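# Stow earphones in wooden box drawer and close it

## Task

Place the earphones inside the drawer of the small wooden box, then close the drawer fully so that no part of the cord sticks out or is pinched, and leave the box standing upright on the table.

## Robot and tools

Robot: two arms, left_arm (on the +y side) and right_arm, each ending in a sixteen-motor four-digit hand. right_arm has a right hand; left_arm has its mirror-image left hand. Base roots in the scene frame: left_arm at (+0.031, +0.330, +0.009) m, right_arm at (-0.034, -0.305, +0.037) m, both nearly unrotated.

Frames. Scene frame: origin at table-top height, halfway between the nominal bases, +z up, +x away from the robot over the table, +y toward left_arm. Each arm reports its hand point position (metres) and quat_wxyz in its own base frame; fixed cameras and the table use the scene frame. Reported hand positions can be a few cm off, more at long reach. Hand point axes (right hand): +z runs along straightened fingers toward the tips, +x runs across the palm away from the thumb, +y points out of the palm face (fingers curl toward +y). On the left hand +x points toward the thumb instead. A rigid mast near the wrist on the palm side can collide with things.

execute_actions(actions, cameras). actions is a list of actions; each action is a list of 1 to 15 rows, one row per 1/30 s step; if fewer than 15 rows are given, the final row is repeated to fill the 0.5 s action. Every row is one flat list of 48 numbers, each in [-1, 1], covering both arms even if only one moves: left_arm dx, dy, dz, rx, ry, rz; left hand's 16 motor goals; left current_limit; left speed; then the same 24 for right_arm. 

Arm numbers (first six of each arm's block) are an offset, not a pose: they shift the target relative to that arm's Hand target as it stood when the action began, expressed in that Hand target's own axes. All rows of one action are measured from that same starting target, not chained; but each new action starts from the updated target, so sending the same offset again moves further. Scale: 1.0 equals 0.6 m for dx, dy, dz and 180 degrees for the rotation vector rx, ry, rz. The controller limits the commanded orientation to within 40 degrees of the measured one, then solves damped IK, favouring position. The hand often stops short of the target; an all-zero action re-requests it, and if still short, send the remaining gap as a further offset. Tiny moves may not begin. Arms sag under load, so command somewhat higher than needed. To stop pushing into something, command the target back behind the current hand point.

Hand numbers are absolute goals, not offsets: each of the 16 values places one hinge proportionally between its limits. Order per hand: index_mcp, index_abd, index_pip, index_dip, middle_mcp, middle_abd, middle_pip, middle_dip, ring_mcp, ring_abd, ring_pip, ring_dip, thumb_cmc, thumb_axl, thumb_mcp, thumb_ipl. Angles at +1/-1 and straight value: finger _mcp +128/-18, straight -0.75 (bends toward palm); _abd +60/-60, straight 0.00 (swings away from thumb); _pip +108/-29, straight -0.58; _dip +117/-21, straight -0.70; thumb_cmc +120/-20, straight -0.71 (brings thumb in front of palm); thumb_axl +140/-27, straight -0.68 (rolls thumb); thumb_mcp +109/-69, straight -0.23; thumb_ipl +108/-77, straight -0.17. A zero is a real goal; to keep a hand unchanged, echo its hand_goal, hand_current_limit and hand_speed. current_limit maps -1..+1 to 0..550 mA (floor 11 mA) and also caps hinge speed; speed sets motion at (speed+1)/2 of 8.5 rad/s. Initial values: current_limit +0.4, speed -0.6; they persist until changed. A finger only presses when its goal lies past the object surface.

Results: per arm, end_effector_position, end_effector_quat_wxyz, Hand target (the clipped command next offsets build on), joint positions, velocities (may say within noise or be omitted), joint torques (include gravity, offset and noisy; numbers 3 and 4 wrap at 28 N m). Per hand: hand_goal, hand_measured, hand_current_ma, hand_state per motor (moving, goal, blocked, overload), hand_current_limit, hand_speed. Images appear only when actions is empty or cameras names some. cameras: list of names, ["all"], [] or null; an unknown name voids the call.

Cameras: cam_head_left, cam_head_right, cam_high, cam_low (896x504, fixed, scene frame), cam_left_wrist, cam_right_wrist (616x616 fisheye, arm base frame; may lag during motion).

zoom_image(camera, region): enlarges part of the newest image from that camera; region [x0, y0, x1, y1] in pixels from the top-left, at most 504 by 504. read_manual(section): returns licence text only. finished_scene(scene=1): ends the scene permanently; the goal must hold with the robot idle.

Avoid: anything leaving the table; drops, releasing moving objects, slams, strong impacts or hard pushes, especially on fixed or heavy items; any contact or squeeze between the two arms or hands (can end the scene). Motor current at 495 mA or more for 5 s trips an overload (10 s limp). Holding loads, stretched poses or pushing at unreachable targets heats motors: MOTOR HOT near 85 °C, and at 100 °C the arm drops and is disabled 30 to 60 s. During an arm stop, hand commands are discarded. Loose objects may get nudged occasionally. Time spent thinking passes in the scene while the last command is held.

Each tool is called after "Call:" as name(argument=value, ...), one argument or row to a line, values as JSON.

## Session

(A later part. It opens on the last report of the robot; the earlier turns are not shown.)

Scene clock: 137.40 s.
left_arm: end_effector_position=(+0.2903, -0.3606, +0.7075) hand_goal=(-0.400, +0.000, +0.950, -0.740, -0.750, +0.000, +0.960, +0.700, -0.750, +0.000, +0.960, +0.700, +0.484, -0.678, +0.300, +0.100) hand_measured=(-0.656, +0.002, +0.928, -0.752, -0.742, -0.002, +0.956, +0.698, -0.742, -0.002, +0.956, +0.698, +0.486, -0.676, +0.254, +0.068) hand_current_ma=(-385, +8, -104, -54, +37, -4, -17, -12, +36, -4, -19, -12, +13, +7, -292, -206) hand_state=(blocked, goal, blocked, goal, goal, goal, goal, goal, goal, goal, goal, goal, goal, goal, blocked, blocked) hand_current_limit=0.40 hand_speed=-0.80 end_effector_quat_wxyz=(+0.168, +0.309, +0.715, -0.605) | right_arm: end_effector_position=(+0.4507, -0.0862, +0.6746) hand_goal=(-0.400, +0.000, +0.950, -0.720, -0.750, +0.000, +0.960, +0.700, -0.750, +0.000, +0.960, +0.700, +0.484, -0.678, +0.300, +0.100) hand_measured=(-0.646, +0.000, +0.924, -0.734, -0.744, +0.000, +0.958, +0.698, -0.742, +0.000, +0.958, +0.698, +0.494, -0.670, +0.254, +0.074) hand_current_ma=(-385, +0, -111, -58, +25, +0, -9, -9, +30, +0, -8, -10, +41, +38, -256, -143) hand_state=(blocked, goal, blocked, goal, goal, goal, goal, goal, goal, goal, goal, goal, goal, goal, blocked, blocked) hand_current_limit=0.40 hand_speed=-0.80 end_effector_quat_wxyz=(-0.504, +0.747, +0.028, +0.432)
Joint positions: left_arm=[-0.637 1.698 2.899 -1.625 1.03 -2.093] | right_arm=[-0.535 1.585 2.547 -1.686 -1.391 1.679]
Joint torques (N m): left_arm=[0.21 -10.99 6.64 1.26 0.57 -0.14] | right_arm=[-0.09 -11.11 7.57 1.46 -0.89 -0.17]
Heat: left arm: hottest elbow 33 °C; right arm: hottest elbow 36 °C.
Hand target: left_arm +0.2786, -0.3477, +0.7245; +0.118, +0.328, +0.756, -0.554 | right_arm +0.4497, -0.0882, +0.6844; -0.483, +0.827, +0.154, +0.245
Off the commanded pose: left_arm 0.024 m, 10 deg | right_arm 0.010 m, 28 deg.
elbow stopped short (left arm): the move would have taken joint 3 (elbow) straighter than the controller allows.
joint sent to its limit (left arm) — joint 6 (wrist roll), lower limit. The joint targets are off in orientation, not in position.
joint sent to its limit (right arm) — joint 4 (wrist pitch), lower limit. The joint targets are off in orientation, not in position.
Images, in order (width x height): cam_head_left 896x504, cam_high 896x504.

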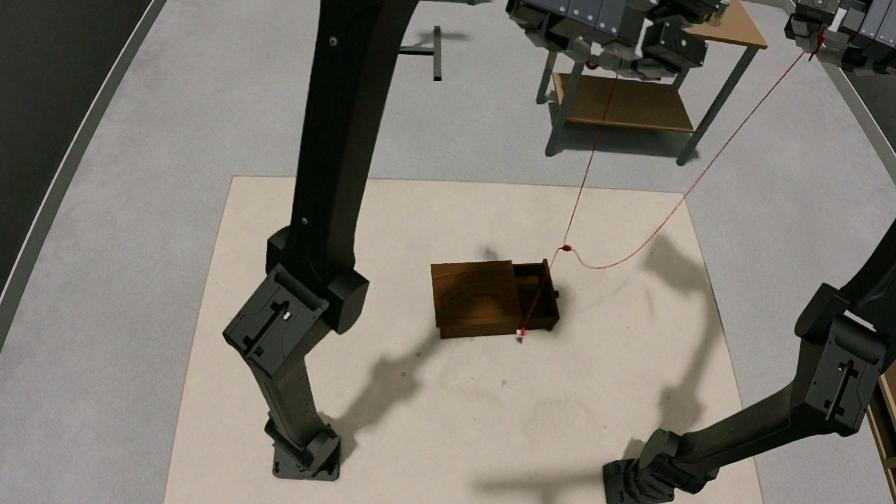

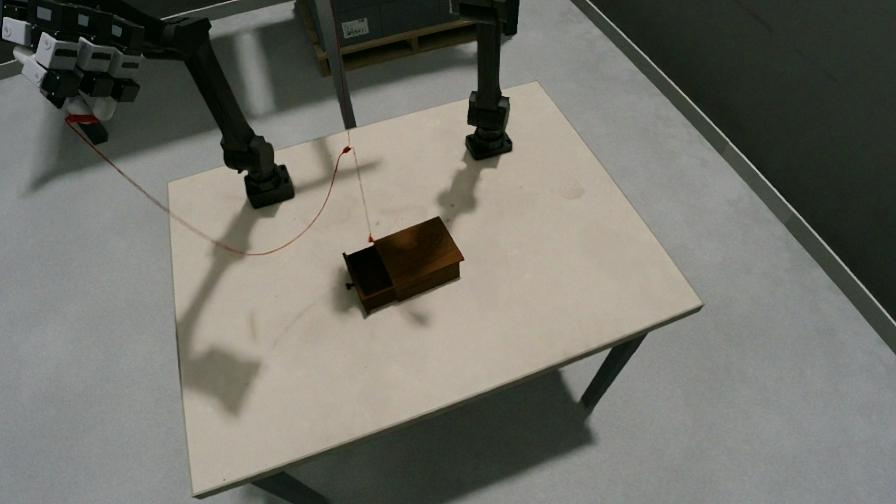

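Call:
execute_actions(
  actions=[
    [[0.0196,0.0019,-0.051,0,0,0,-0.4,0,0.95,-0.74,-0.75,0,0.96,0.7,-0.75,0,0.96,0.7,0.484,-0.678,0.3,0.1,0.4,-0.8,0,0,0,0,0,0,-0.4,0,0.95,-0.72,-0.75,0,0.96,0.7,-0.75,0,0.96,0.7,0.484,-0.678,0.3,0.1,0.4,-0.8]],
    [[0.0196,0.0019,-0.051,0,0,0,-0.4,0,0.95,-0.74,-0.75,0,0.96,0.7,-0.75,0,0.96,0.7,0.484,-0.678,0.3,0.1,0.4,-0.8,0,0,0,0,0,0,-0.4,0,0.95,-0.72,-0.75,0,0.96,0.7,-0.75,0,0.96,0.7,0.484,-0.678,0.3,0.1,0.4,-0.8]],
    [[0.0196,0.0019,-0.051,0,0,0,-0.4,0,0.95,-0.74,-0.75,0,0.96,0.7,-0.75,0,0.96,0.7,0.484,-0.678,0.3,0.1,0.4,-0.8,0,0,0,0,0,0,-0.4,0,0.95,-0.72,-0.75,0,0.96,0.7,-0.75,0,0.96,0.7,0.484,-0.678,0.3,0.1,0.4,-0.8]],
    [[0.0196,0.0019,-0.051,0,0,0,-0.4,0,0.95,-0.74,-0.75,0,0.96,0.7,-0.75,0,0.96,0.7,0.484,-0.678,0.3,0.1,0.4,-0.8,0,0,0,0,0,0,-0.4,0,0.95,-0.72,-0.75,0,0.96,0.7,-0.75,0,0.96,0.7,0.484,-0.678,0.3,0.1,0.4,-0.8]],
  ],
  cameras=["cam_head_left","cam_high"],
)

Call:
zoom_image(
  camera="cam_high",
  region=[220, 120, 480, 330],
)

Call:
zoom_image(
  camera="cam_head_left",
  region=[400, 80, 700, 350],
)

Scene clock: 142.07 s.
left_arm: end_effector_position=(+0.2713, -0.2224, +0.7366) hand_goal=(-0.400, +0.000, +0.950, -0.740, -0.750, +0.000, +0.960, +0.700, -0.750, +0.000, +0.960, +0.700, +0.484, -0.678, +0.300, +0.100) hand_measured=(-0.656, +0.002, +0.928, -0.752, -0.742, -0.002, +0.956, +0.698, -0.742, -0.002, +0.956, +0.698, +0.486, -0.676, +0.254, +0.068) hand_current_ma=(-385, +8, -104, -54, +37, -4, -16, -12, +36, -4, -19, -12, +13, +7, -292, -206) hand_state=(blocked, goal, blocked, goal, goal, goal, goal, goal, goal, goal, goal, goal, goal, goal, blocked, blocked) hand_current_limit=0.40 hand_speed=-0.80 end_effector_quat_wxyz=(+0.209, +0.251, +0.702, -0.633) | right_arm: end_effector_position=(+0.4507, -0.0862, +0.6746) hand_goal=(-0.400, +0.000, +0.950, -0.720, -0.750, +0.000, +0.960, +0.700, -0.750, +0.000, +0.960, +0.700, +0.484, -0.678, +0.300, +0.100) hand_measured=(-0.646, +0.000, +0.924, -0.734, -0.744, +0.000, +0.958, +0.698, -0.742, +0.000, +0.958, +0.698, +0.494, -0.670, +0.254, +0.074) hand_current_ma=(-385, +0, -111, -58, +25, +0, -9, -9, +30, +0, -8, -10, +41, +38, -256, -143) hand_state=(blocked, goal, blocked, goal, goal, goal, goal, goal, goal, goal, goal, goal, goal, goal, blocked, blocked) hand_current_limit=0.40 hand_speed=-0.80 end_effector_quat_wxyz=(-0.504, +0.747, +0.028, +0.432)
Joint positions: left_arm=[-0.235 1.46 2.67 -1.704 1.333 -1.996] | right_arm=[-0.535 1.585 2.547 -1.686 -1.391 1.679]
Joint torques (N m): left_arm=[0.56 -6.42 4.07 0.96 0.7 0.09] | right_arm=[0.38 -11.93 7.57 1.61 -0.88 -0.18]
Heat: left arm: hottest elbow 33 °C; right arm: hottest elbow 36 °C.
Hand target: left_arm +0.2686, -0.2176, +0.7394; +0.118, +0.328, +0.756, -0.554 | right_arm +0.4497, -0.0882, +0.6844; -0.483, +0.827, +0.154, +0.245
Off the commanded pose: left_arm 0.006 m, 18 deg | right_arm 0.010 m, 28 deg.
elbow stopped short (left arm): the move would have taken joint 3 (elbow) straighter than the controller allows.
joint sent to its limit (left arm) — joint 4 (wrist pitch), lower limit. The joint targets are off in orientation, not in position.
joint sent to its limit (right arm) — joint 4 (wrist pitch), lower limit. The joint targets are off in orientation, not in position.
Images, in order (width x height): cam_head_left 896x504, cam_high 896x504.

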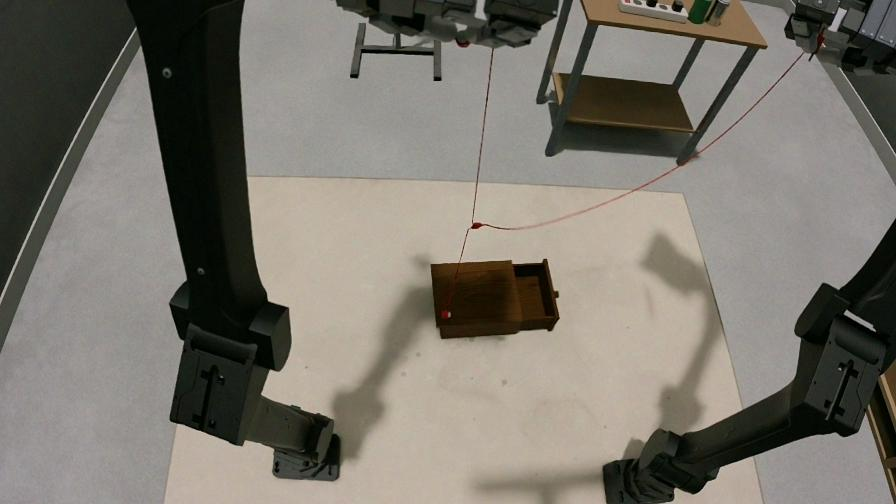

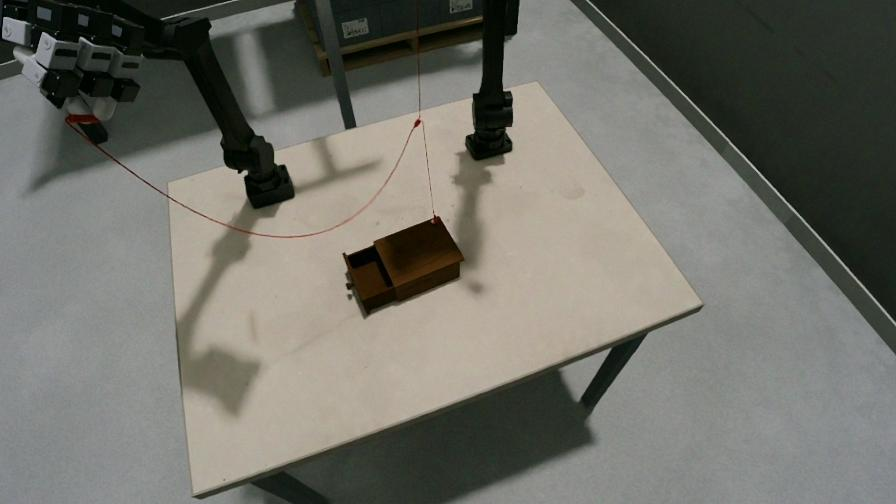

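Scaled by 1.938 from the camera's 896x504 image, which has a finer 1280x720 frame.

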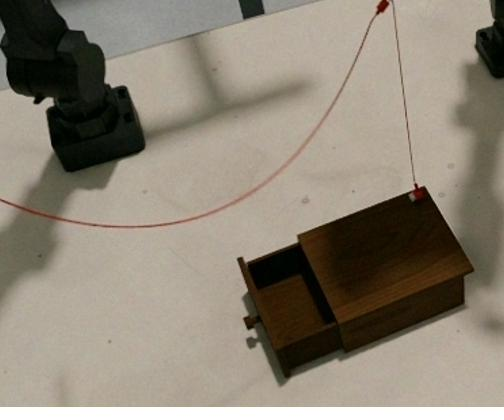

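Scaled by 1.680 from the camera's 896x504 image, which has a finer 1280x720 frame.

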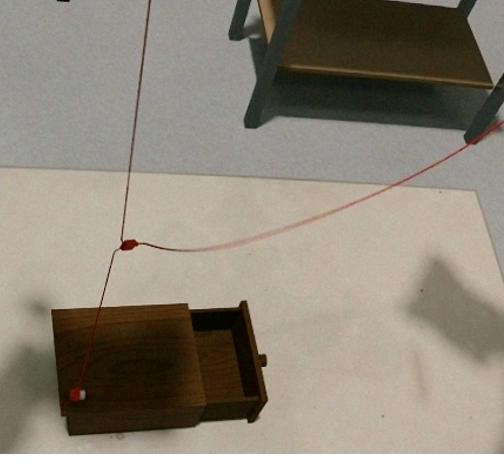

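Call:
execute_actions(
  actions=[
    [[-0.0157,0.0483,0.0027,0,0,0,-0.4,0,0.95,-0.74,-0.75,0,0.96,0.7,-0.75,0,0.96,0.7,0.484,-0.678,0.3,0.1,0.4,-0.8,0,0,0,0,0,0,-0.4,0,0.95,-0.72,-0.75,0,0.96,0.7,-0.75,0,0.96,0.7,0.484,-0.678,0.3,0.1,0.4,-0.8]],
    [[-0.0157,0.0483,0.0027,0,0,0,-0.4,0,0.95,-0.74,-0.75,0,0.96,0.7,-0.75,0,0.96,0.7,0.484,-0.678,0.3,0.1,0.4,-0.8,0,0,0,0,0,0,-0.4,0,0.95,-0.72,-0.75,0,0.96,0.7,-0.75,0,0.96,0.7,0.484,-0.678,0.3,0.1,0.4,-0.8]],
    [[-0.0231,-0.0108,0.058,0,0,0,-0.4,0,0.95,-0.74,-0.75,0,0.96,0.7,-0.75,0,0.96,0.7,0.484,-0.678,0.3,0.1,0.4,-0.8,0,0,0,0,0,0,-0.4,0,0.95,-0.72,-0.75,0,0.96,0.7,-0.75,0,0.96,0.7,0.484,-0.678,0.3,0.1,0.4,-0.8]],
  ],
  cameras=["cam_head_left","cam_high"],
)

Call:
zoom_image(
  camera="cam_high",
  region=[220, 120, 480, 330],
)

Call:
zoom_image(
  camera="cam_head_left",
  region=[400, 80, 700, 350],
)

Scene clock: 144.83 s.
left_arm: end_effector_position=(+0.3250, -0.2555, +0.6961) hand_goal=(-0.400, +0.000, +0.950, -0.740, -0.750, +0.000, +0.960, +0.700, -0.750, +0.000, +0.960, +0.700, +0.484, -0.678, +0.300, +0.100) hand_measured=(-0.656, +0.002, +0.928, -0.752, -0.742, -0.002, +0.956, +0.698, -0.742, -0.002, +0.956, +0.698, +0.486, -0.676, +0.254, +0.068) hand_current_ma=(-385, +8, -104, -54, +37, -4, -16, -12, +36, -4, -18, -12, +13, +7, -292, -206) hand_state=(blocked, goal, blocked, goal, goal, goal, goal, goal, goal, goal, goal, goal, goal, goal, blocked, blocked) hand_current_limit=0.40 hand_speed=-0.80 end_effector_quat_wxyz=(+0.199, +0.271, +0.722, -0.604) | right_arm: end_effector_position=(+0.4507, -0.0862, +0.6746) hand_goal=(-0.400, +0.000, +0.950, -0.720, -0.750, +0.000, +0.960, +0.700, -0.750, +0.000, +0.960, +0.700, +0.484, -0.678, +0.300, +0.100) hand_measured=(-0.646, +0.000, +0.924, -0.734, -0.744, +0.000, +0.958, +0.698, -0.742, +0.000, +0.958, +0.698, +0.494, -0.670, +0.254, +0.074) hand_current_ma=(-385, +0, -111, -58, +25, +0, -9, -9, +30, +0, -8, -10, +41, +38, -256, -143) hand_state=(blocked, goal, blocked, goal, goal, goal, goal, goal, goal, goal, goal, goal, goal, goal, blocked, blocked) hand_current_limit=0.40 hand_speed=-0.80 end_effector_quat_wxyz=(-0.504, +0.747, +0.028, +0.432)
Joint positions: left_arm=[-0.322 1.534 2.627 -1.705 1.233 -1.88] | right_arm=[-0.535 1.585 2.547 -1.686 -1.391 1.679]
Joint torques (N m): left_arm=[-0.97 -7.41 7.3 1.03 0.63 -0.16] | right_arm=[-0.26 -11.52 7.45 1.58 -0.92 -0.13]
Heat: left arm: hottest elbow 32 °C; right arm: hottest elbow 36 °C.
Hand target: left_arm +0.3186, -0.2557, +0.7042; +0.118, +0.328, +0.756, -0.554 | right_arm +0.4497, -0.0882, +0.6844; -0.483, +0.827, +0.154, +0.245
Off the commanded pose: left_arm 0.010 m, 13 deg | right_arm 0.010 m, 28 deg.
joint sent to its limit (left arm) — joint 4 (wrist pitch), lower limit. The joint targets are off in orientation, not in position.
joint sent to its limit (right arm) — joint 4 (wrist pitch), lower limit. The joint targets are off in orientation, not in position.
Images, in order (width x height): cam_head_left 896x504, cam_high 896x504.

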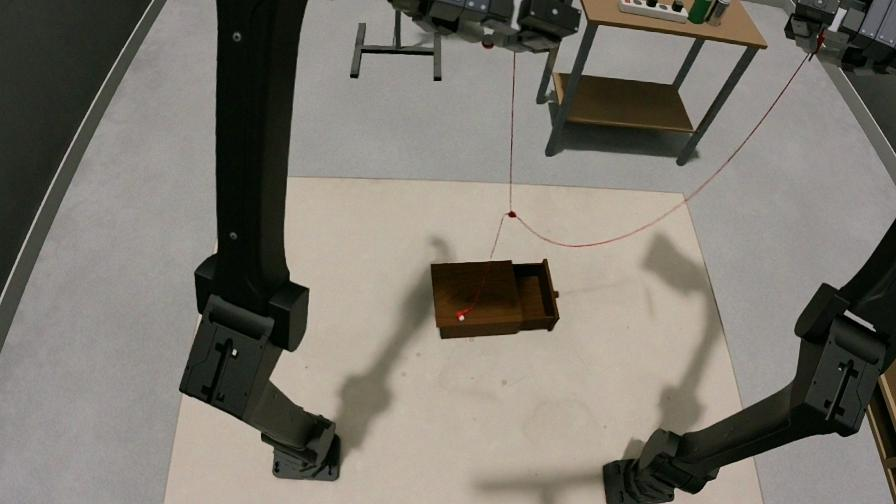

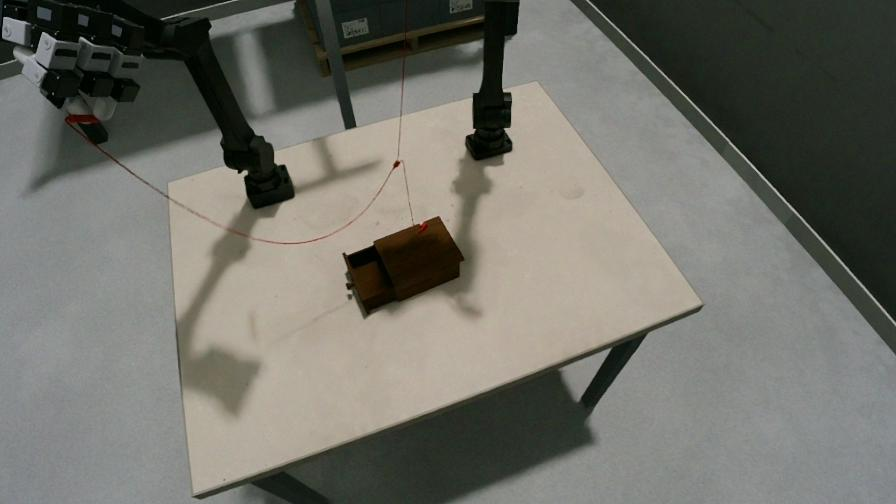

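Scaled by 1.938 from the camera's 896x504 image, which has a finer 1280x720 frame.

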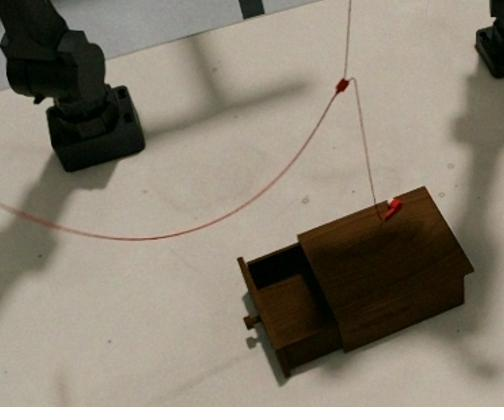

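Scaled by 1.680 from the camera's 896x504 image, which has a finer 1280x720 frame.

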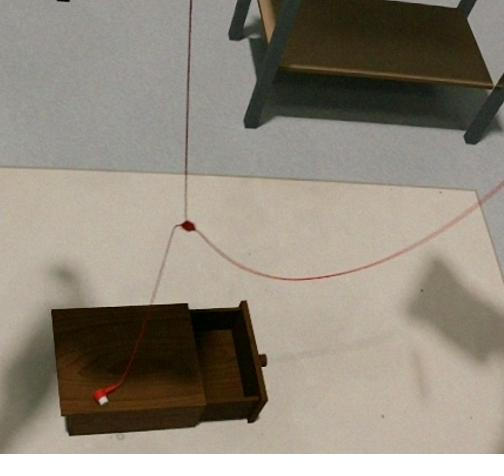

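Call:
execute_actions(
  actions=[
    [[-0.0268,0.0123,0.0608,0,0,0,-0.4,0,0.95,-0.74,-0.75,0,0.96,0.7,-0.75,0,0.96,0.7,0.484,-0.678,0.3,0.1,0.4,-0.8,0,0,0,0,0,0,-0.4,0,0.95,-0.72,-0.75,0,0.96,0.7,-0.75,0,0.96,0.7,0.484,-0.678,0.3,0.1,0.4,-0.8]],
    [[-0.0268,0.0123,0.0608,0,0,0,-0.4,0,0.95,-0.74,-0.75,0,0.96,0.7,-0.75,0,0.96,0.7,0.484,-0.678,0.3,0.1,0.4,-0.8,0,0,0,0,0,0,-0.4,0,0.95,-0.72,-0.75,0,0.96,0.7,-0.75,0,0.96,0.7,0.484,-0.678,0.3,0.1,0.4,-0.8]],
    [[-0.0268,0.0123,0.0608,0,0,0,-0.4,0,0.95,-0.74,-0.75,0,0.96,0.7,-0.75,0,0.96,0.7,0.484,-0.678,0.3,0.1,0.4,-0.8,0,0,0,0,0,0,-0.4,0,0.95,-0.72,-0.75,0,0.96,0.7,-0.75,0,0.96,0.7,0.484,-0.678,0.3,0.1,0.4,-0.8]],
  ],
  cameras=["cam_head_left","cam_high"],
)

Call:
zoom_image(
  camera="cam_high",
  region=[220, 120, 480, 330],
)

Call:
zoom_image(
  camera="cam_head_left",
  region=[400, 80, 700, 350],
)

Scene clock: 147.63 s.
left_arm: end_effector_position=(+0.3510, -0.3694, +0.6624) hand_goal=(-0.400, +0.000, +0.950, -0.740, -0.750, +0.000, +0.960, +0.700, -0.750, +0.000, +0.960, +0.700, +0.484, -0.678, +0.300, +0.100) hand_measured=(-0.656, +0.002, +0.928, -0.752, -0.742, -0.002, +0.956, +0.698, -0.742, -0.002, +0.956, +0.698, +0.486, -0.676, +0.254, +0.068) hand_current_ma=(-385, +8, -104, -54, +37, -4, -16, -12, +36, -4, -18, -12, +12, +7, -292, -206) hand_state=(blocked, goal, blocked, goal, goal, goal, goal, goal, goal, goal, goal, goal, goal, goal, blocked, blocked) hand_current_limit=0.40 hand_speed=-0.80 end_effector_quat_wxyz=(+0.153, +0.302, +0.736, -0.587) | right_arm: end_effector_position=(+0.4507, -0.0862, +0.6746) hand_goal=(-0.400, +0.000, +0.950, -0.720, -0.750, +0.000, +0.960, +0.700, -0.750, +0.000, +0.960, +0.700, +0.484, -0.678, +0.300, +0.100) hand_measured=(-0.646, +0.000, +0.924, -0.734, -0.744, +0.000, +0.958, +0.698, -0.742, +0.000, +0.958, +0.698, +0.494, -0.670, +0.254, +0.074) hand_current_ma=(-385, +0, -111, -58, +25, +0, -9, -9, +30, +0, -8, -10, +41, +38, -256, -143) hand_state=(blocked, goal, blocked, goal, goal, goal, goal, goal, goal, goal, goal, goal, goal, goal, blocked, blocked) hand_current_limit=0.40 hand_speed=-0.80 end_effector_quat_wxyz=(-0.504, +0.747, +0.028, +0.432)
Joint positions: left_arm=[-0.577 1.789 2.895 -1.676 1.058 -1.987] | right_arm=[-0.535 1.585 2.547 -1.686 -1.391 1.679]
Joint torques (N m): left_arm=[-1.03 -11.34 7.41 1.96 0.52 -0.11] | right_arm=[0.03 -11.11 7.46 1.62 -0.92 -0.15]
Heat: left arm: hottest elbow 32 °C; right arm: hottest elbow 37 °C.
Hand target: left_arm +0.3488, -0.3697, +0.6744; +0.118, +0.328, +0.756, -0.554 | right_arm +0.4497, -0.0882, +0.6844; -0.483, +0.827, +0.154, +0.245
Off the commanded pose: left_arm 0.012 m, 7 deg | right_arm 0.010 m, 28 deg.
elbow stopped short (left arm): the move would have taken joint 3 (elbow) straighter than the controller allows.
joint sent to its limit (right arm) — joint 4 (wrist pitch), lower limit. The joint targets are off in orientation, not in position.
Images, in order (width x height): cam_head_left 896x504, cam_high 896x504.

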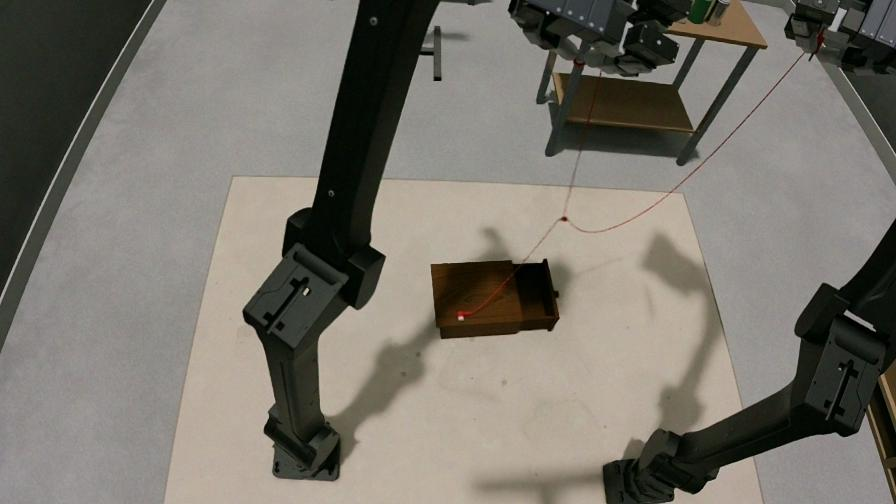

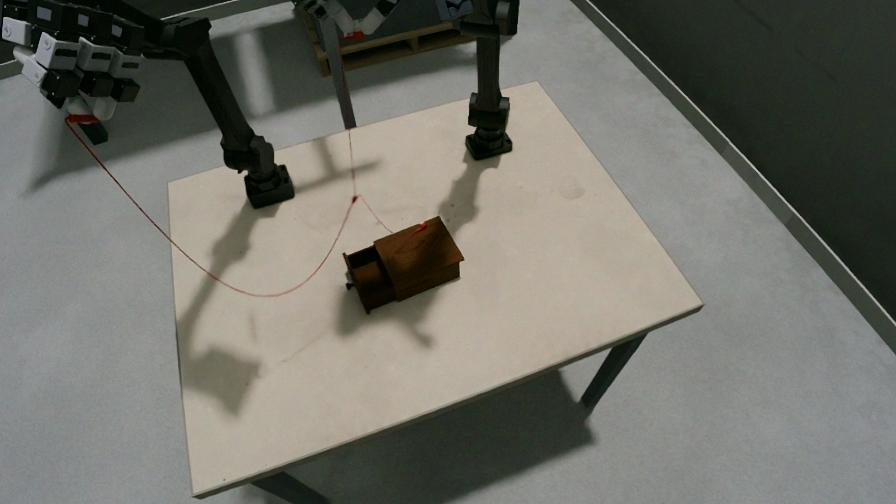

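Scaled by 1.938 from the camera's 896x504 image, which has a finer 1280x720 frame.

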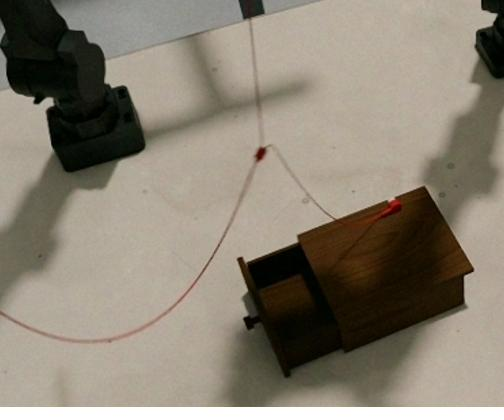

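Scaled by 1.680 from the camera's 896x504 image, which has a finer 1280x720 frame.

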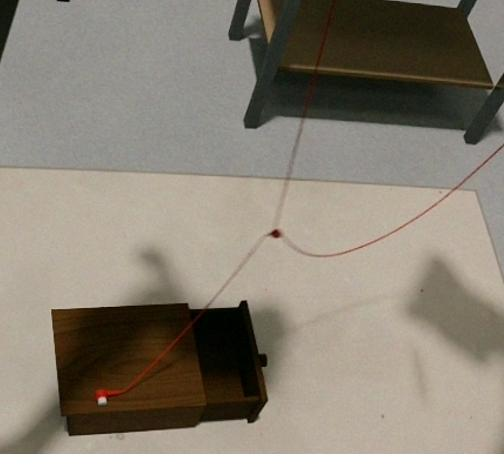

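Call:
execute_actions(
  actions=[
    [[0.0391,0.0605,0.0452,0,0,0,-0.4,0,0.95,-0.74,-0.75,0,0.96,0.7,-0.75,0,0.96,0.7,0.484,-0.678,0.3,0.1,0.4,-0.8,0.0252,-0.0273,0.0512,0,0,0,-0.4,0,0.95,-0.72,-0.75,0,0.96,0.7,-0.75,0,0.96,0.7,0.484,-0.678,0.3,0.1,0.4,-0.8]],
    [[0.0391,0.0605,0.0452,0,0,0,-0.4,0,0.95,-0.74,-0.75,0,0.96,0.7,-0.75,0,0.96,0.7,0.484,-0.678,0.3,0.1,0.4,-0.8,0.0252,-0.0273,0.0512,0,0,0,-0.4,0,0.95,-0.72,-0.75,0,0.96,0.7,-0.75,0,0.96,0.7,0.484,-0.678,0.3,0.1,0.4,-0.8]],
  ],
  cameras=["cam_head_left","cam_high"],
)

Call:
zoom_image(
  camera="cam_high",
  region=[220, 120, 480, 330],
)

Call:
zoom_image(
  camera="cam_head_left",
  region=[400, 80, 700, 350],
)

Scene clock: 150.60 s.
left_arm: end_effector_position=(+0.3522, -0.3893, +0.5670) hand_goal=(-0.400, +0.000, +0.950, -0.740, -0.750, +0.000, +0.960, +0.700, -0.750, +0.000, +0.960, +0.700, +0.484, -0.678, +0.300, +0.100) hand_measured=(-0.656, +0.002, +0.928, -0.752, -0.742, -0.002, +0.956, +0.698, -0.742, -0.002, +0.956, +0.698, +0.486, -0.676, +0.254, +0.068) hand_current_ma=(-385, +8, -104, -54, +37, -4, -16, -12, +36, -4, -18, -12, +12, +7, -292, -206) hand_state=(blocked, goal, blocked, goal, goal, goal, goal, goal, goal, goal, goal, goal, goal, goal, blocked, blocked) hand_current_limit=0.40 hand_speed=-0.80 end_effector_quat_wxyz=(+0.109, +0.329, +0.761, -0.549) | right_arm: end_effector_position=(+0.4760, -0.0197, +0.6942) hand_goal=(-0.400, +0.000, +0.950, -0.720, -0.750, +0.000, +0.960, +0.700, -0.750, +0.000, +0.960, +0.700, +0.484, -0.678, +0.300, +0.100) hand_measured=(-0.646, +0.000, +0.924, -0.734, -0.744, +0.000, +0.958, +0.698, -0.742, +0.000, +0.958, +0.698, +0.494, -0.670, +0.254, +0.074) hand_current_ma=(-385, +0, -111, -58, +25, +0, -9, -9, +30, +0, -8, -10, +41, +38, -256, -143) hand_state=(blocked, goal, blocked, goal, goal, goal, goal, goal, goal, goal, goal, goal, goal, goal, blocked, blocked) hand_current_limit=0.40 hand_speed=-0.80 end_effector_quat_wxyz=(-0.514, +0.749, +0.083, +0.409)
Joint positions: left_arm=[-0.629 1.584 2.307 -1.504 1.012 -1.838] | right_arm=[-0.359 1.7 2.787 -1.686 -1.327 1.772]
Joint torques (N m): left_arm=[-0.97 -12.4 7.12 1.77 0.73 -0.16] | right_arm=[0.73 -12.04 6.64 1.68 -0.78 0.13]
Heat: left arm: hottest elbow 32 °C; right arm: hottest elbow 37 °C.
Hand target: left_arm +0.3486, -0.3898, +0.5744; +0.118, +0.328, +0.756, -0.554 | right_arm +0.4746, -0.0181, +0.6994; -0.483, +0.827, +0.154, +0.245
Off the commanded pose: left_arm 0.008 m, 1 deg | right_arm 0.006 m, 23 deg.
joint sent to its limit (right arm) — joint 4 (wrist pitch), lower limit. The joint targets are off in orientation, not in position.
Images, in order (width x height): cam_head_left 896x504, cam_high 896x504.

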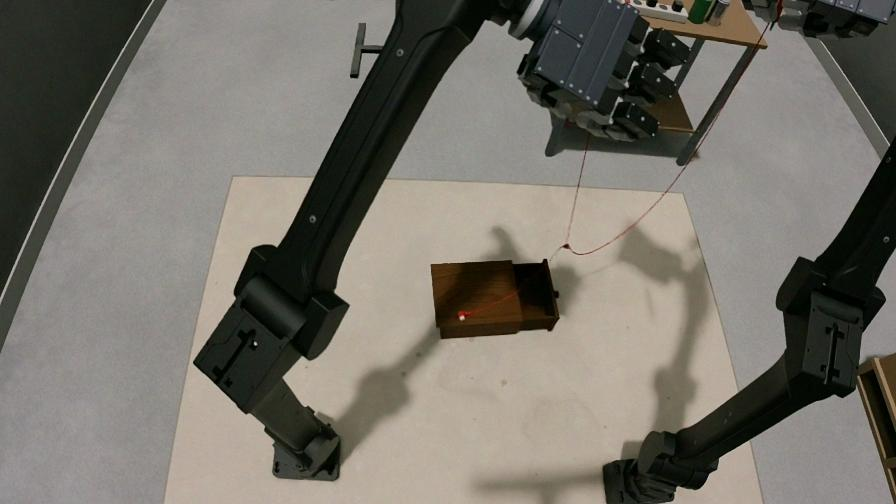

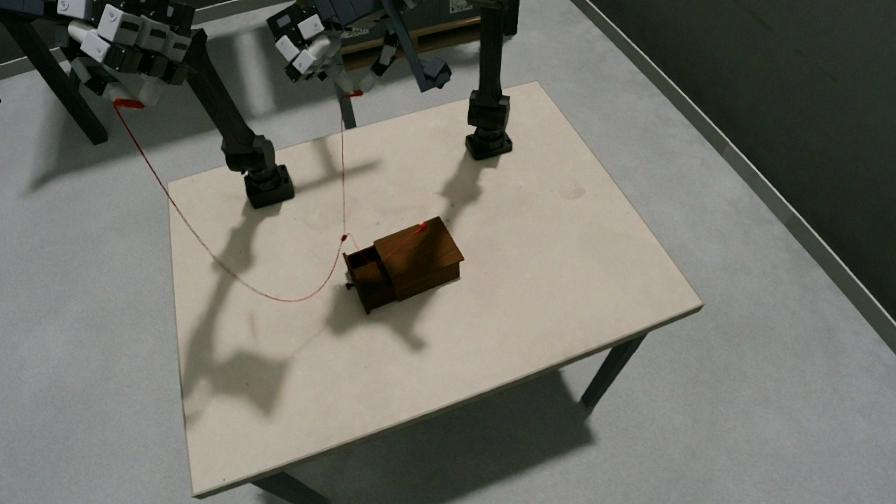

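Scaled by 1.938 from the camera's 896x504 image, which has a finer 1280x720 frame.

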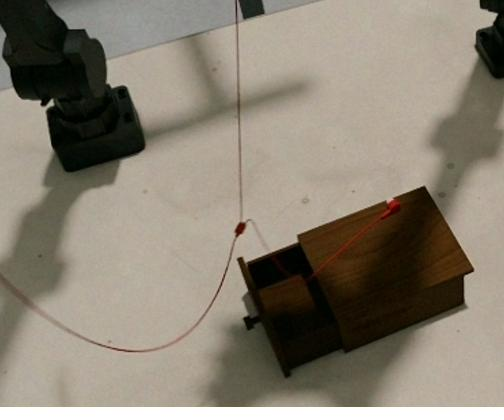

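Scaled by 1.680 from the camera's 896x504 image, which has a finer 1280x720 frame.

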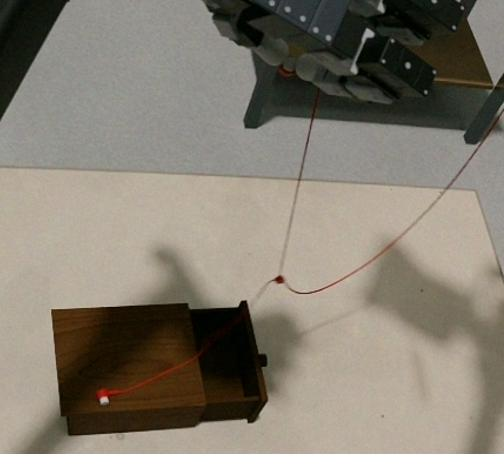

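Call:
execute_actions(
  actions=[
    [[0,0,0,0,0,0,-0.4,0,0.95,-0.74,-0.75,0,0.96,0.7,-0.75,0,0.96,0.7,0.484,-0.678,0.3,0.1,0.4,-0.8,0.0087,-0.0338,0.0573,0,0,0,-0.4,0,0.95,-0.72,-0.75,0,0.96,0.7,-0.75,0,0.96,0.7,0.484,-0.678,0.3,0.1,0.4,-0.8]],
    [[0,0,0,0,0,0,-0.4,0,0.95,-0.74,-0.75,0,0.96,0.7,-0.75,0,0.96,0.7,0.484,-0.678,0.3,0.1,0.4,-0.8,0.0087,-0.0338,0.0573,0,0,0,-0.4,0,0.95,-0.72,-0.75,0,0.96,0.7,-0.75,0,0.96,0.7,0.484,-0.678,0.3,0.1,0.4,-0.8]],
    [[0,0,0,0,0,0,-0.4,0,0.95,-0.74,-0.75,0,0.96,0.7,-0.75,0,0.96,0.7,0.484,-0.678,0.3,0.1,0.4,-0.8,0.0087,-0.0338,0.0573,0,0,0,-0.4,0,0.95,-0.72,-0.75,0,0.96,0.7,-0.75,0,0.96,0.7,0.484,-0.678,0.3,0.1,0.4,-0.8]],
  ],
  cameras=["cam_head_left","cam_high"],
)

Call:
zoom_image(
  camera="cam_high",
  region=[220, 120, 480, 330],
)

Call:
zoom_image(
  camera="cam_head_left",
  region=[400, 80, 700, 350],
)

Scene clock: 153.73 s.
left_arm: end_effector_position=(+0.3551, -0.3918, +0.5638) hand_goal=(-0.400, +0.000, +0.950, -0.740, -0.750, +0.000, +0.960, +0.700, -0.750, +0.000, +0.960, +0.700, +0.484, -0.678, +0.300, +0.100) hand_measured=(-0.656, +0.002, +0.928, -0.752, -0.742, -0.002, +0.956, +0.698, -0.742, -0.002, +0.956, +0.698, +0.486, -0.676, +0.254, +0.068) hand_current_ma=(-385, +8, -104, -54, +37, -4, -16, -12, +36, -4, -18, -12, +12, +7, -292, -206) hand_state=(blocked, goal, blocked, goal, goal, goal, goal, goal, goal, goal, goal, goal, goal, goal, blocked, blocked) hand_current_limit=0.40 hand_speed=-0.80 end_effector_quat_wxyz=(+0.109, +0.326, +0.761, -0.550) | right_arm: end_effector_position=(+0.4815, +0.1015, +0.7016) hand_goal=(-0.400, +0.000, +0.950, -0.720, -0.750, +0.000, +0.960, +0.700, -0.750, +0.000, +0.960, +0.700, +0.484, -0.678, +0.300, +0.100) hand_measured=(-0.646, +0.000, +0.924, -0.734, -0.744, +0.000, +0.958, +0.698, -0.742, +0.000, +0.958, +0.698, +0.494, -0.670, +0.254, +0.074) hand_current_ma=(-385, +0, -111, -58, +25, +0, -9, -9, +30, +0, -8, -10, +41, +38, -256, -143) hand_state=(blocked, goal, blocked, goal, goal, goal, goal, goal, goal, goal, goal, goal, goal, goal, blocked, blocked) hand_current_limit=0.40 hand_speed=-0.80 end_effector_quat_wxyz=(-0.533, +0.756, +0.119, +0.360)
Joint positions: left_arm=[-0.629 1.584 2.294 -1.483 1.012 -1.85] | right_arm=[-0.062 1.748 2.898 -1.596 -1.159 1.98]
Joint torques (N m): left_arm=[-0.91 -13.04 7.13 1.81 0.66 -0.16] | right_arm=[0.62 -13.1 6.17 2.91 -0.44 0.08]
Heat: left arm: hottest elbow 32 °C; right arm: hottest elbow 36 °C.
Hand target: left_arm +0.3486, -0.3898, +0.5744; +0.118, +0.328, +0.756, -0.554 | right_arm +0.4843, +0.1018, +0.7094; -0.483, +0.827, +0.153, +0.245
Off the commanded pose: left_arm 0.013 m, 1 deg | right_arm 0.008 m, 17 deg.
elbow stopped short (right arm): the move would have taken joint 3 (elbow) straighter than the controller allows.
Images, in order (width x height): cam_head_left 896x504, cam_high 896x504.

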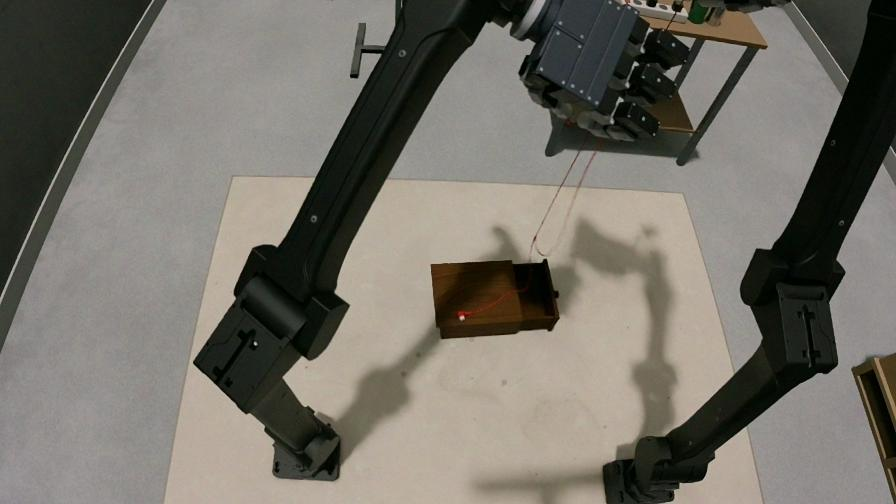

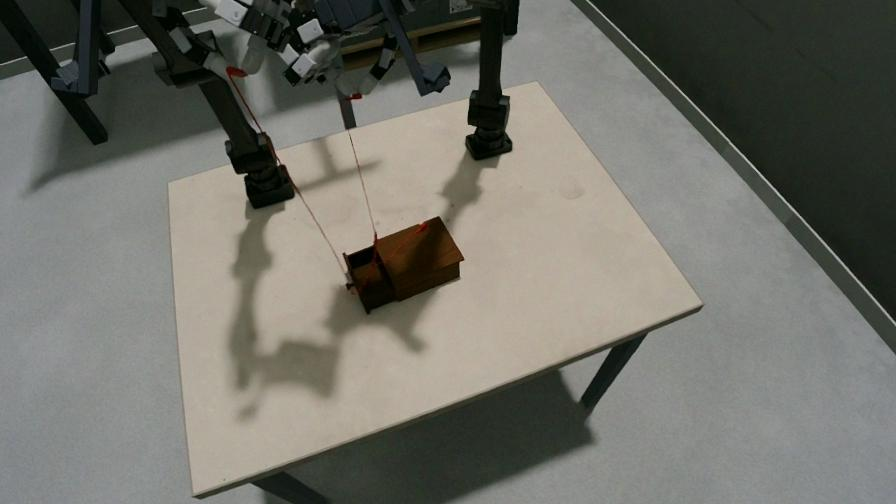

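Scaled by 1.938 from the camera's 896x504 image, which has a finer 1280x720 frame.

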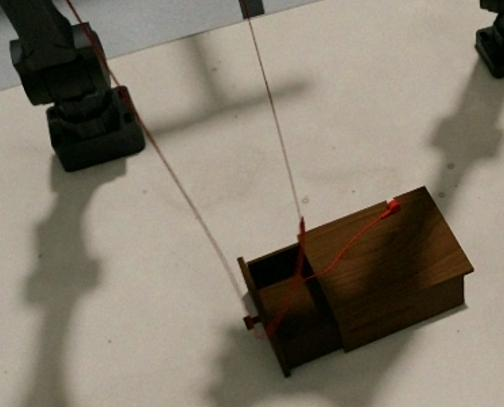

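Scaled by 1.680 from the camera's 896x504 image, which has a finer 1280x720 frame.

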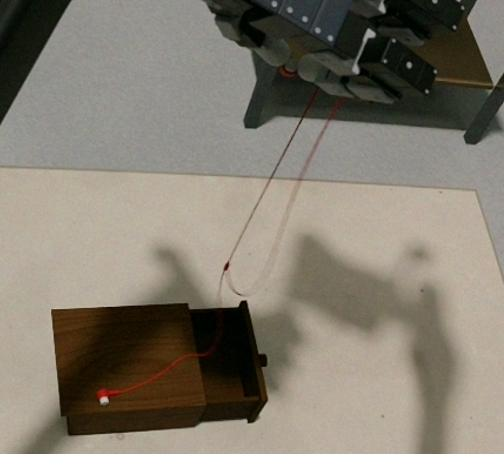

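Call:
execute_actions(
  actions=[
    [[0,0,0,0,0,0,-0.4,0,0.95,-0.74,-0.75,0,0.96,0.7,-0.75,0,0.96,0.7,0.484,-0.678,0.3,0.1,0.4,-0.8,-0.0145,-0.0268,0.018,0,0,0,-0.4,0,0.95,-0.72,-0.75,0,0.96,0.7,-0.75,0,0.96,0.7,0.484,-0.678,0.3,0.1,0.4,-0.8]],
    [[0,0,0,0,0,0,-0.4,0,0.95,-0.74,-0.75,0,0.96,0.7,-0.75,0,0.96,0.7,0.484,-0.678,0.3,0.1,0.4,-0.8,0,0,0,0,0,0,-0.4,0,0.95,-0.72,-0.75,0,0.96,0.7,-0.75,0,0.96,0.7,0.484,-0.678,0.3,0.1,0.4,-0.8]],
    [[0,0,0,0,0,0,-0.4,0,0.95,-0.74,-0.75,0,0.96,0.7,-0.75,0,0.96,0.7,0.484,-0.678,0.3,0.1,0.4,-0.8,0,0,0,0,0,0,-0.4,0,0.95,-0.72,-0.75,0,0.96,0.7,-0.75,0,0.96,0.7,0.484,-0.678,0.3,0.1,0.4,-0.8]],
    [[0,0,0,0,0,0,-0.4,0,0.95,-0.74,-0.75,0,0.96,0.7,-0.75,0,0.96,0.7,0.484,-0.678,0.3,0.1,0.4,-0.8,0,0,0,0,0,0,-0.4,0,0.95,-0.72,-0.75,0,0.96,0.7,-0.75,0,0.96,0.7,0.484,-0.678,0.3,0.1,0.4,-0.8]],
  ],
  cameras=["cam_head_left","cam_high"],
)

Call:
zoom_image(
  camera="cam_high",
  region=[220, 120, 480, 330],
)

Call:
zoom_image(
  camera="cam_head_left",
  region=[400, 80, 700, 350],
)

Scene clock: 157.30 s.
left_arm: end_effector_position=(+0.3551, -0.3918, +0.5638) hand_goal=(-0.400, +0.000, +0.950, -0.740, -0.750, +0.000, +0.960, +0.700, -0.750, +0.000, +0.960, +0.700, +0.484, -0.678, +0.300, +0.100) hand_measured=(-0.656, +0.002, +0.928, -0.752, -0.742, -0.002, +0.956, +0.698, -0.742, -0.002, +0.956, +0.698, +0.486, -0.676, +0.254, +0.068) hand_current_ma=(-385, +8, -104, -54, +37, -4, -16, -12, +36, -4, -18, -12, +12, +7, -292, -206) hand_state=(blocked, goal, blocked, goal, goal, goal, goal, goal, goal, goal, goal, goal, goal, goal, blocked, blocked) hand_current_limit=0.40 hand_speed=-0.80 end_effector_quat_wxyz=(+0.109, +0.326, +0.761, -0.550) | right_arm: end_effector_position=(+0.4799, +0.1138, +0.6993) hand_goal=(-0.400, +0.000, +0.950, -0.720, -0.750, +0.000, +0.960, +0.700, -0.750, +0.000, +0.960, +0.700, +0.484, -0.678, +0.300, +0.100) hand_measured=(-0.646, +0.000, +0.924, -0.734, -0.744, +0.000, +0.958, +0.698, -0.742, +0.000, +0.958, +0.698, +0.494, -0.670, +0.254, +0.074) hand_current_ma=(-385, +0, -111, -58, +25, +0, -9, -9, +30, +0, -8, -10, +41, +38, -256, -143) hand_state=(blocked, goal, blocked, goal, goal, goal, goal, goal, goal, goal, goal, goal, goal, goal, blocked, blocked) hand_current_limit=0.40 hand_speed=-0.80 end_effector_quat_wxyz=(-0.533, +0.760, +0.117, +0.352)
Joint positions: left_arm=[-0.629 1.584 2.294 -1.483 1.012 -1.85] | right_arm=[-0.029 1.748 2.898 -1.596 -1.13 1.997]
Joint torques (N m): left_arm=[-0.97 -13.1 7.13 1.81 0.66 -0.16] | right_arm=[1.03 -13.57 6.34 2.37 -0.43 0.13]
Heat: left arm: hottest elbow 32 °C; right arm: hottest elbow 36 °C.
Hand target: left_arm +0.3486, -0.3898, +0.5744; +0.118, +0.328, +0.756, -0.554 | right_arm +0.4719, +0.1189, +0.7118; -0.483, +0.827, +0.154, +0.245
Off the commanded pose: left_arm 0.013 m, 1 deg | right_arm 0.016 m, 16 deg.
elbow stopped short (right arm): the move would have taken joint 3 (elbow) straighter than the controller allows.
Images, in order (width x height): cam_head_left 896x504, cam_high 896x504.

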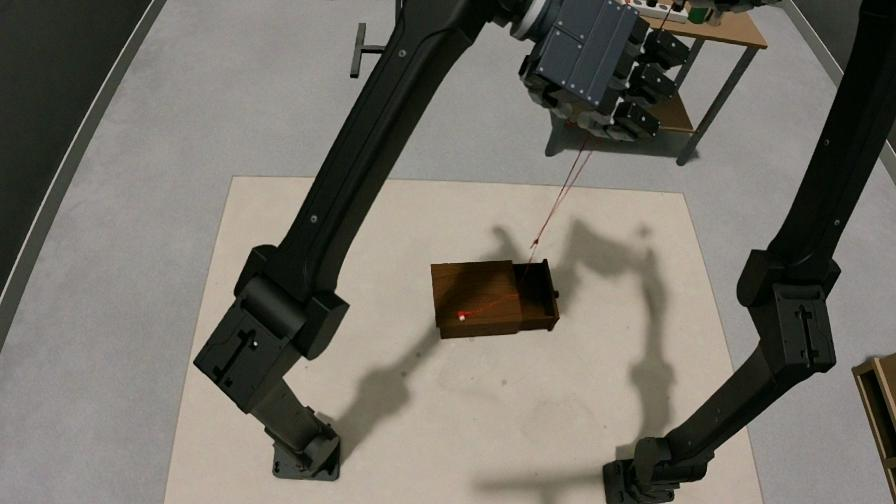

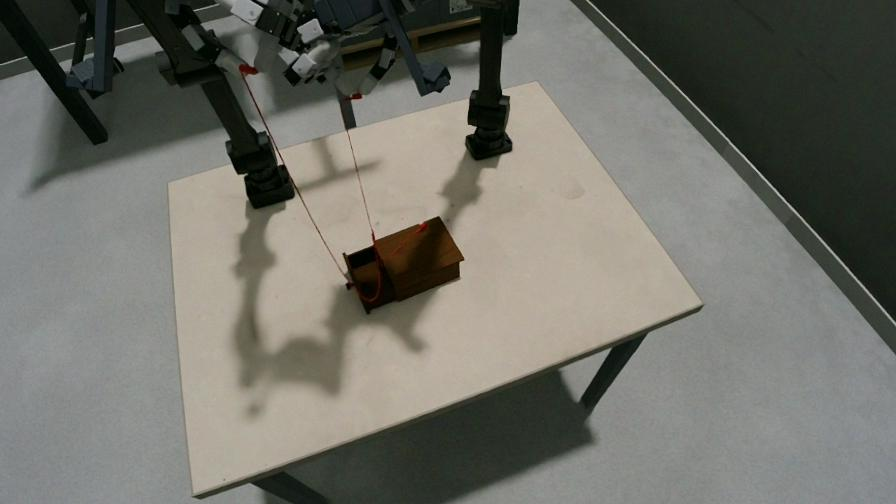

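Scaled by 1.938 from the camera's 896x504 image, which has a finer 1280x720 frame.

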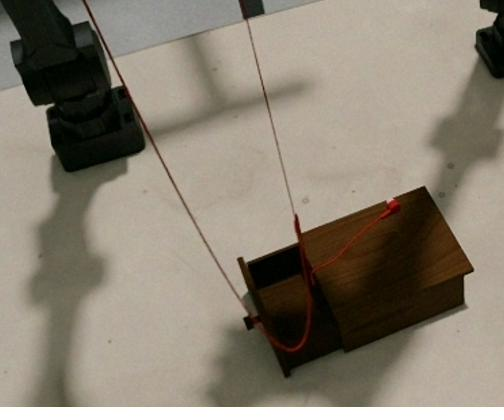

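Scaled by 1.680 from the camera's 896x504 image, which has a finer 1280x720 frame.

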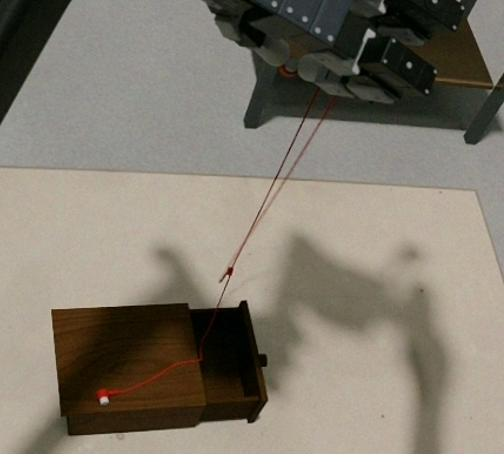

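Call:
execute_actions(
  actions=[
    [[0.0222,-0.0223,0.0138,0,0,0,-0.4,0,0.95,-0.74,-0.75,0,0.96,0.7,-0.75,0,0.96,0.7,0.484,-0.678,0.3,0.1,0.4,-0.8,-0.028,-0.0123,-0.0158,0,0,0,-0.4,0,0.95,-0.72,-0.75,0,0.96,0.7,-0.75,0,0.96,0.7,0.484,-0.678,0.3,0.1,0.4,-0.8]],
    [[0.0222,-0.0223,0.0138,0,0,0,-0.4,0,0.95,-0.74,-0.75,0,0.96,0.7,-0.75,0,0.96,0.7,0.484,-0.678,0.3,0.1,0.4,-0.8,-0.028,-0.0123,-0.0158,0,0,0,-0.4,0,0.95,-0.72,-0.75,0,0.96,0.7,-0.75,0,0.96,0.7,0.484,-0.678,0.3,0.1,0.4,-0.8]],
    [[0.0222,-0.0223,0.0138,0,0,0,-0.4,0,0.95,-0.74,-0.75,0,0.96,0.7,-0.75,0,0.96,0.7,0.484,-0.678,0.3,0.1,0.4,-0.8,-0.028,-0.0123,-0.0158,0,0,0,-0.4,0,0.95,-0.72,-0.75,0,0.96,0.7,-0.75,0,0.96,0.7,0.484,-0.678,0.3,0.1,0.4,-0.8]],
    [[0,0,0,0,0,0,-0.4,0,0.95,-0.74,-0.75,0,0.96,0.7,-0.75,0,0.96,0.7,0.484,-0.678,0.3,0.1,0.4,-0.8,0,0,0,0,0,0,-0.4,0,0.95,-0.72,-0.75,0,0.96,0.7,-0.75,0,0.96,0.7,0.484,-0.678,0.3,0.1,0.4,-0.8]],
  ],
  cameras=["cam_head_left","cam_high"],
)

Call:
zoom_image(
  camera="cam_high",
  region=[220, 120, 480, 330],
)

Call:
zoom_image(
  camera="cam_head_left",
  region=[400, 80, 700, 350],
)

Scene clock: 160.70 s.
left_arm: end_effector_position=(+0.2955, -0.4061, +0.5643) hand_goal=(-0.400, +0.000, +0.950, -0.740, -0.750, +0.000, +0.960, +0.700, -0.750, +0.000, +0.960, +0.700, +0.484, -0.678, +0.300, +0.100) hand_measured=(-0.656, +0.002, +0.928, -0.752, -0.742, -0.002, +0.956, +0.698, -0.742, -0.002, +0.956, +0.698, +0.486, -0.676, +0.254, +0.068) hand_current_ma=(-385, +8, -104, -54, +37, -4, -16, -12, +36, -4, -18, -12, +12, +7, -292, -206) hand_state=(blocked, goal, blocked, goal, goal, goal, goal, goal, goal, goal, goal, goal, goal, goal, blocked, blocked) hand_current_limit=0.40 hand_speed=-0.80 end_effector_quat_wxyz=(+0.110, +0.325, +0.762, -0.549) | right_arm: end_effector_position=(+0.4232, +0.1095, +0.7027) hand_goal=(-0.400, +0.000, +0.950, -0.720, -0.750, +0.000, +0.960, +0.700, -0.750, +0.000, +0.960, +0.700, +0.484, -0.678, +0.300, +0.100) hand_measured=(-0.646, +0.000, +0.924, -0.734, -0.744, +0.000, +0.958, +0.698, -0.742, +0.000, +0.958, +0.698, +0.494, -0.670, +0.254, +0.074) hand_current_ma=(-385, +0, -111, -58, +25, +0, -9, -9, +30, +0, -8, -10, +41, +38, -256, -143) hand_state=(blocked, goal, blocked, goal, goal, goal, goal, goal, goal, goal, goal, goal, goal, goal, blocked, blocked) hand_current_limit=0.40 hand_speed=-0.80 end_effector_quat_wxyz=(-0.533, +0.770, +0.108, +0.334)
Joint positions: left_arm=[-0.748 1.447 2.117 -1.332 0.919 -1.985] | right_arm=[-0.044 1.618 2.769 -1.681 -1.142 1.953]
Joint torques (N m): left_arm=[-1.26 -11.4 7.45 2 0.49 -0.17] | right_arm=[-0.32 -13.51 4.12 1.52 -0.58 -0.19]
Heat: left arm: hottest elbow 32 °C; right arm: hottest elbow 36 °C.
Hand target: left_arm +0.2886, -0.4047, +0.5744; +0.118, +0.328, +0.756, -0.554 | right_arm +0.4118, +0.1040, +0.7116; -0.483, +0.827, +0.153, +0.245
Off the commanded pose: left_arm 0.012 m, 1 deg | right_arm 0.016 m, 14 deg.
elbow stopped short (right arm): the move would have taken joint 3 (elbow) straighter than the controller allows.
joint sent to its limit (right arm) — joint 4 (wrist pitch), lower limit. The joint targets are off in orientation, not in position.
Images, in order (width x height): cam_head_left 896x504, cam_high 896x504.

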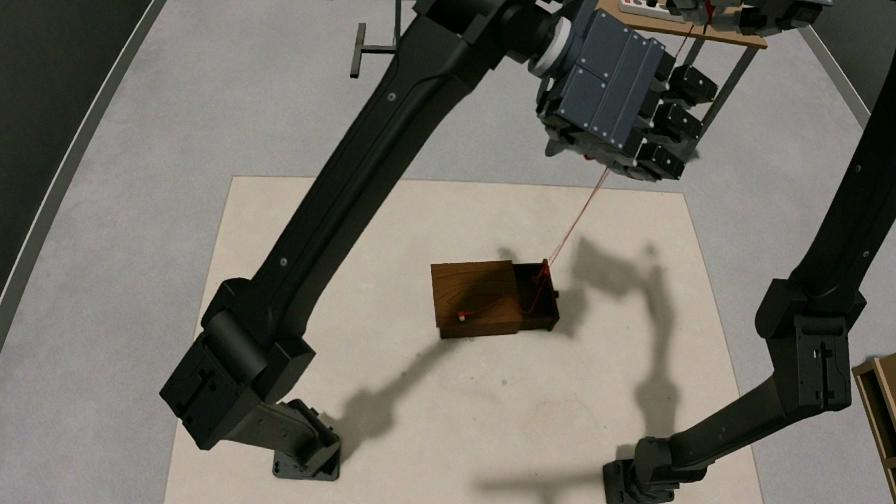

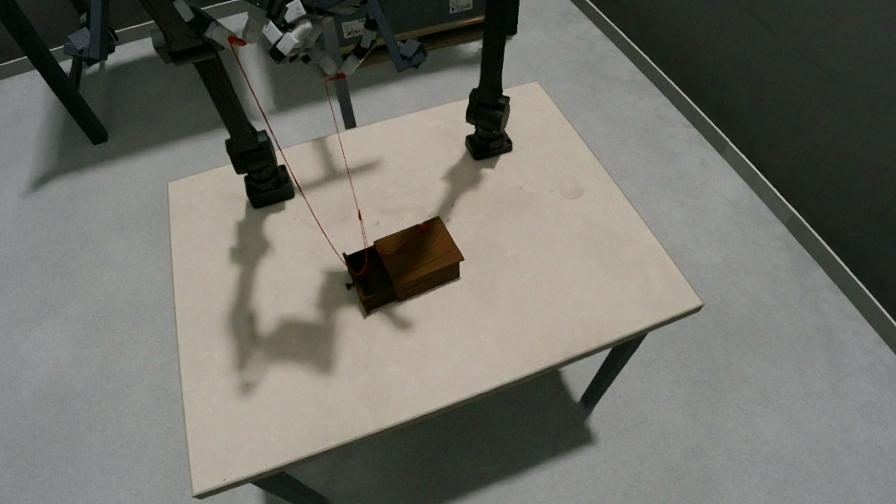

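Scaled by 1.938 from the camera's 896x504 image, which has a finer 1280x720 frame.

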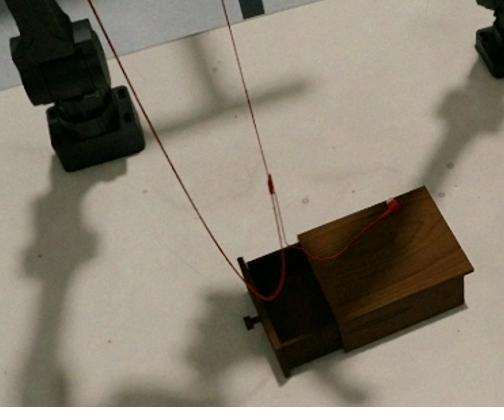

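Scaled by 1.680 from the camera's 896x504 image, which has a finer 1280x720 frame.

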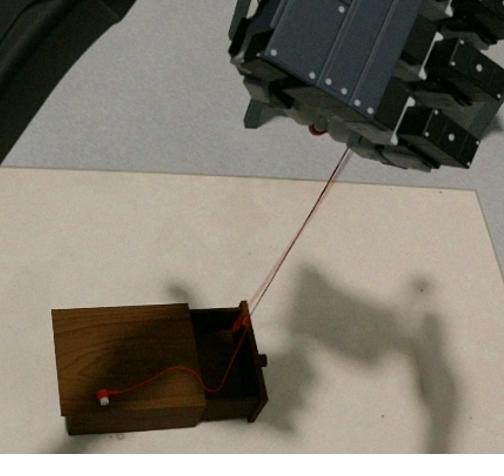

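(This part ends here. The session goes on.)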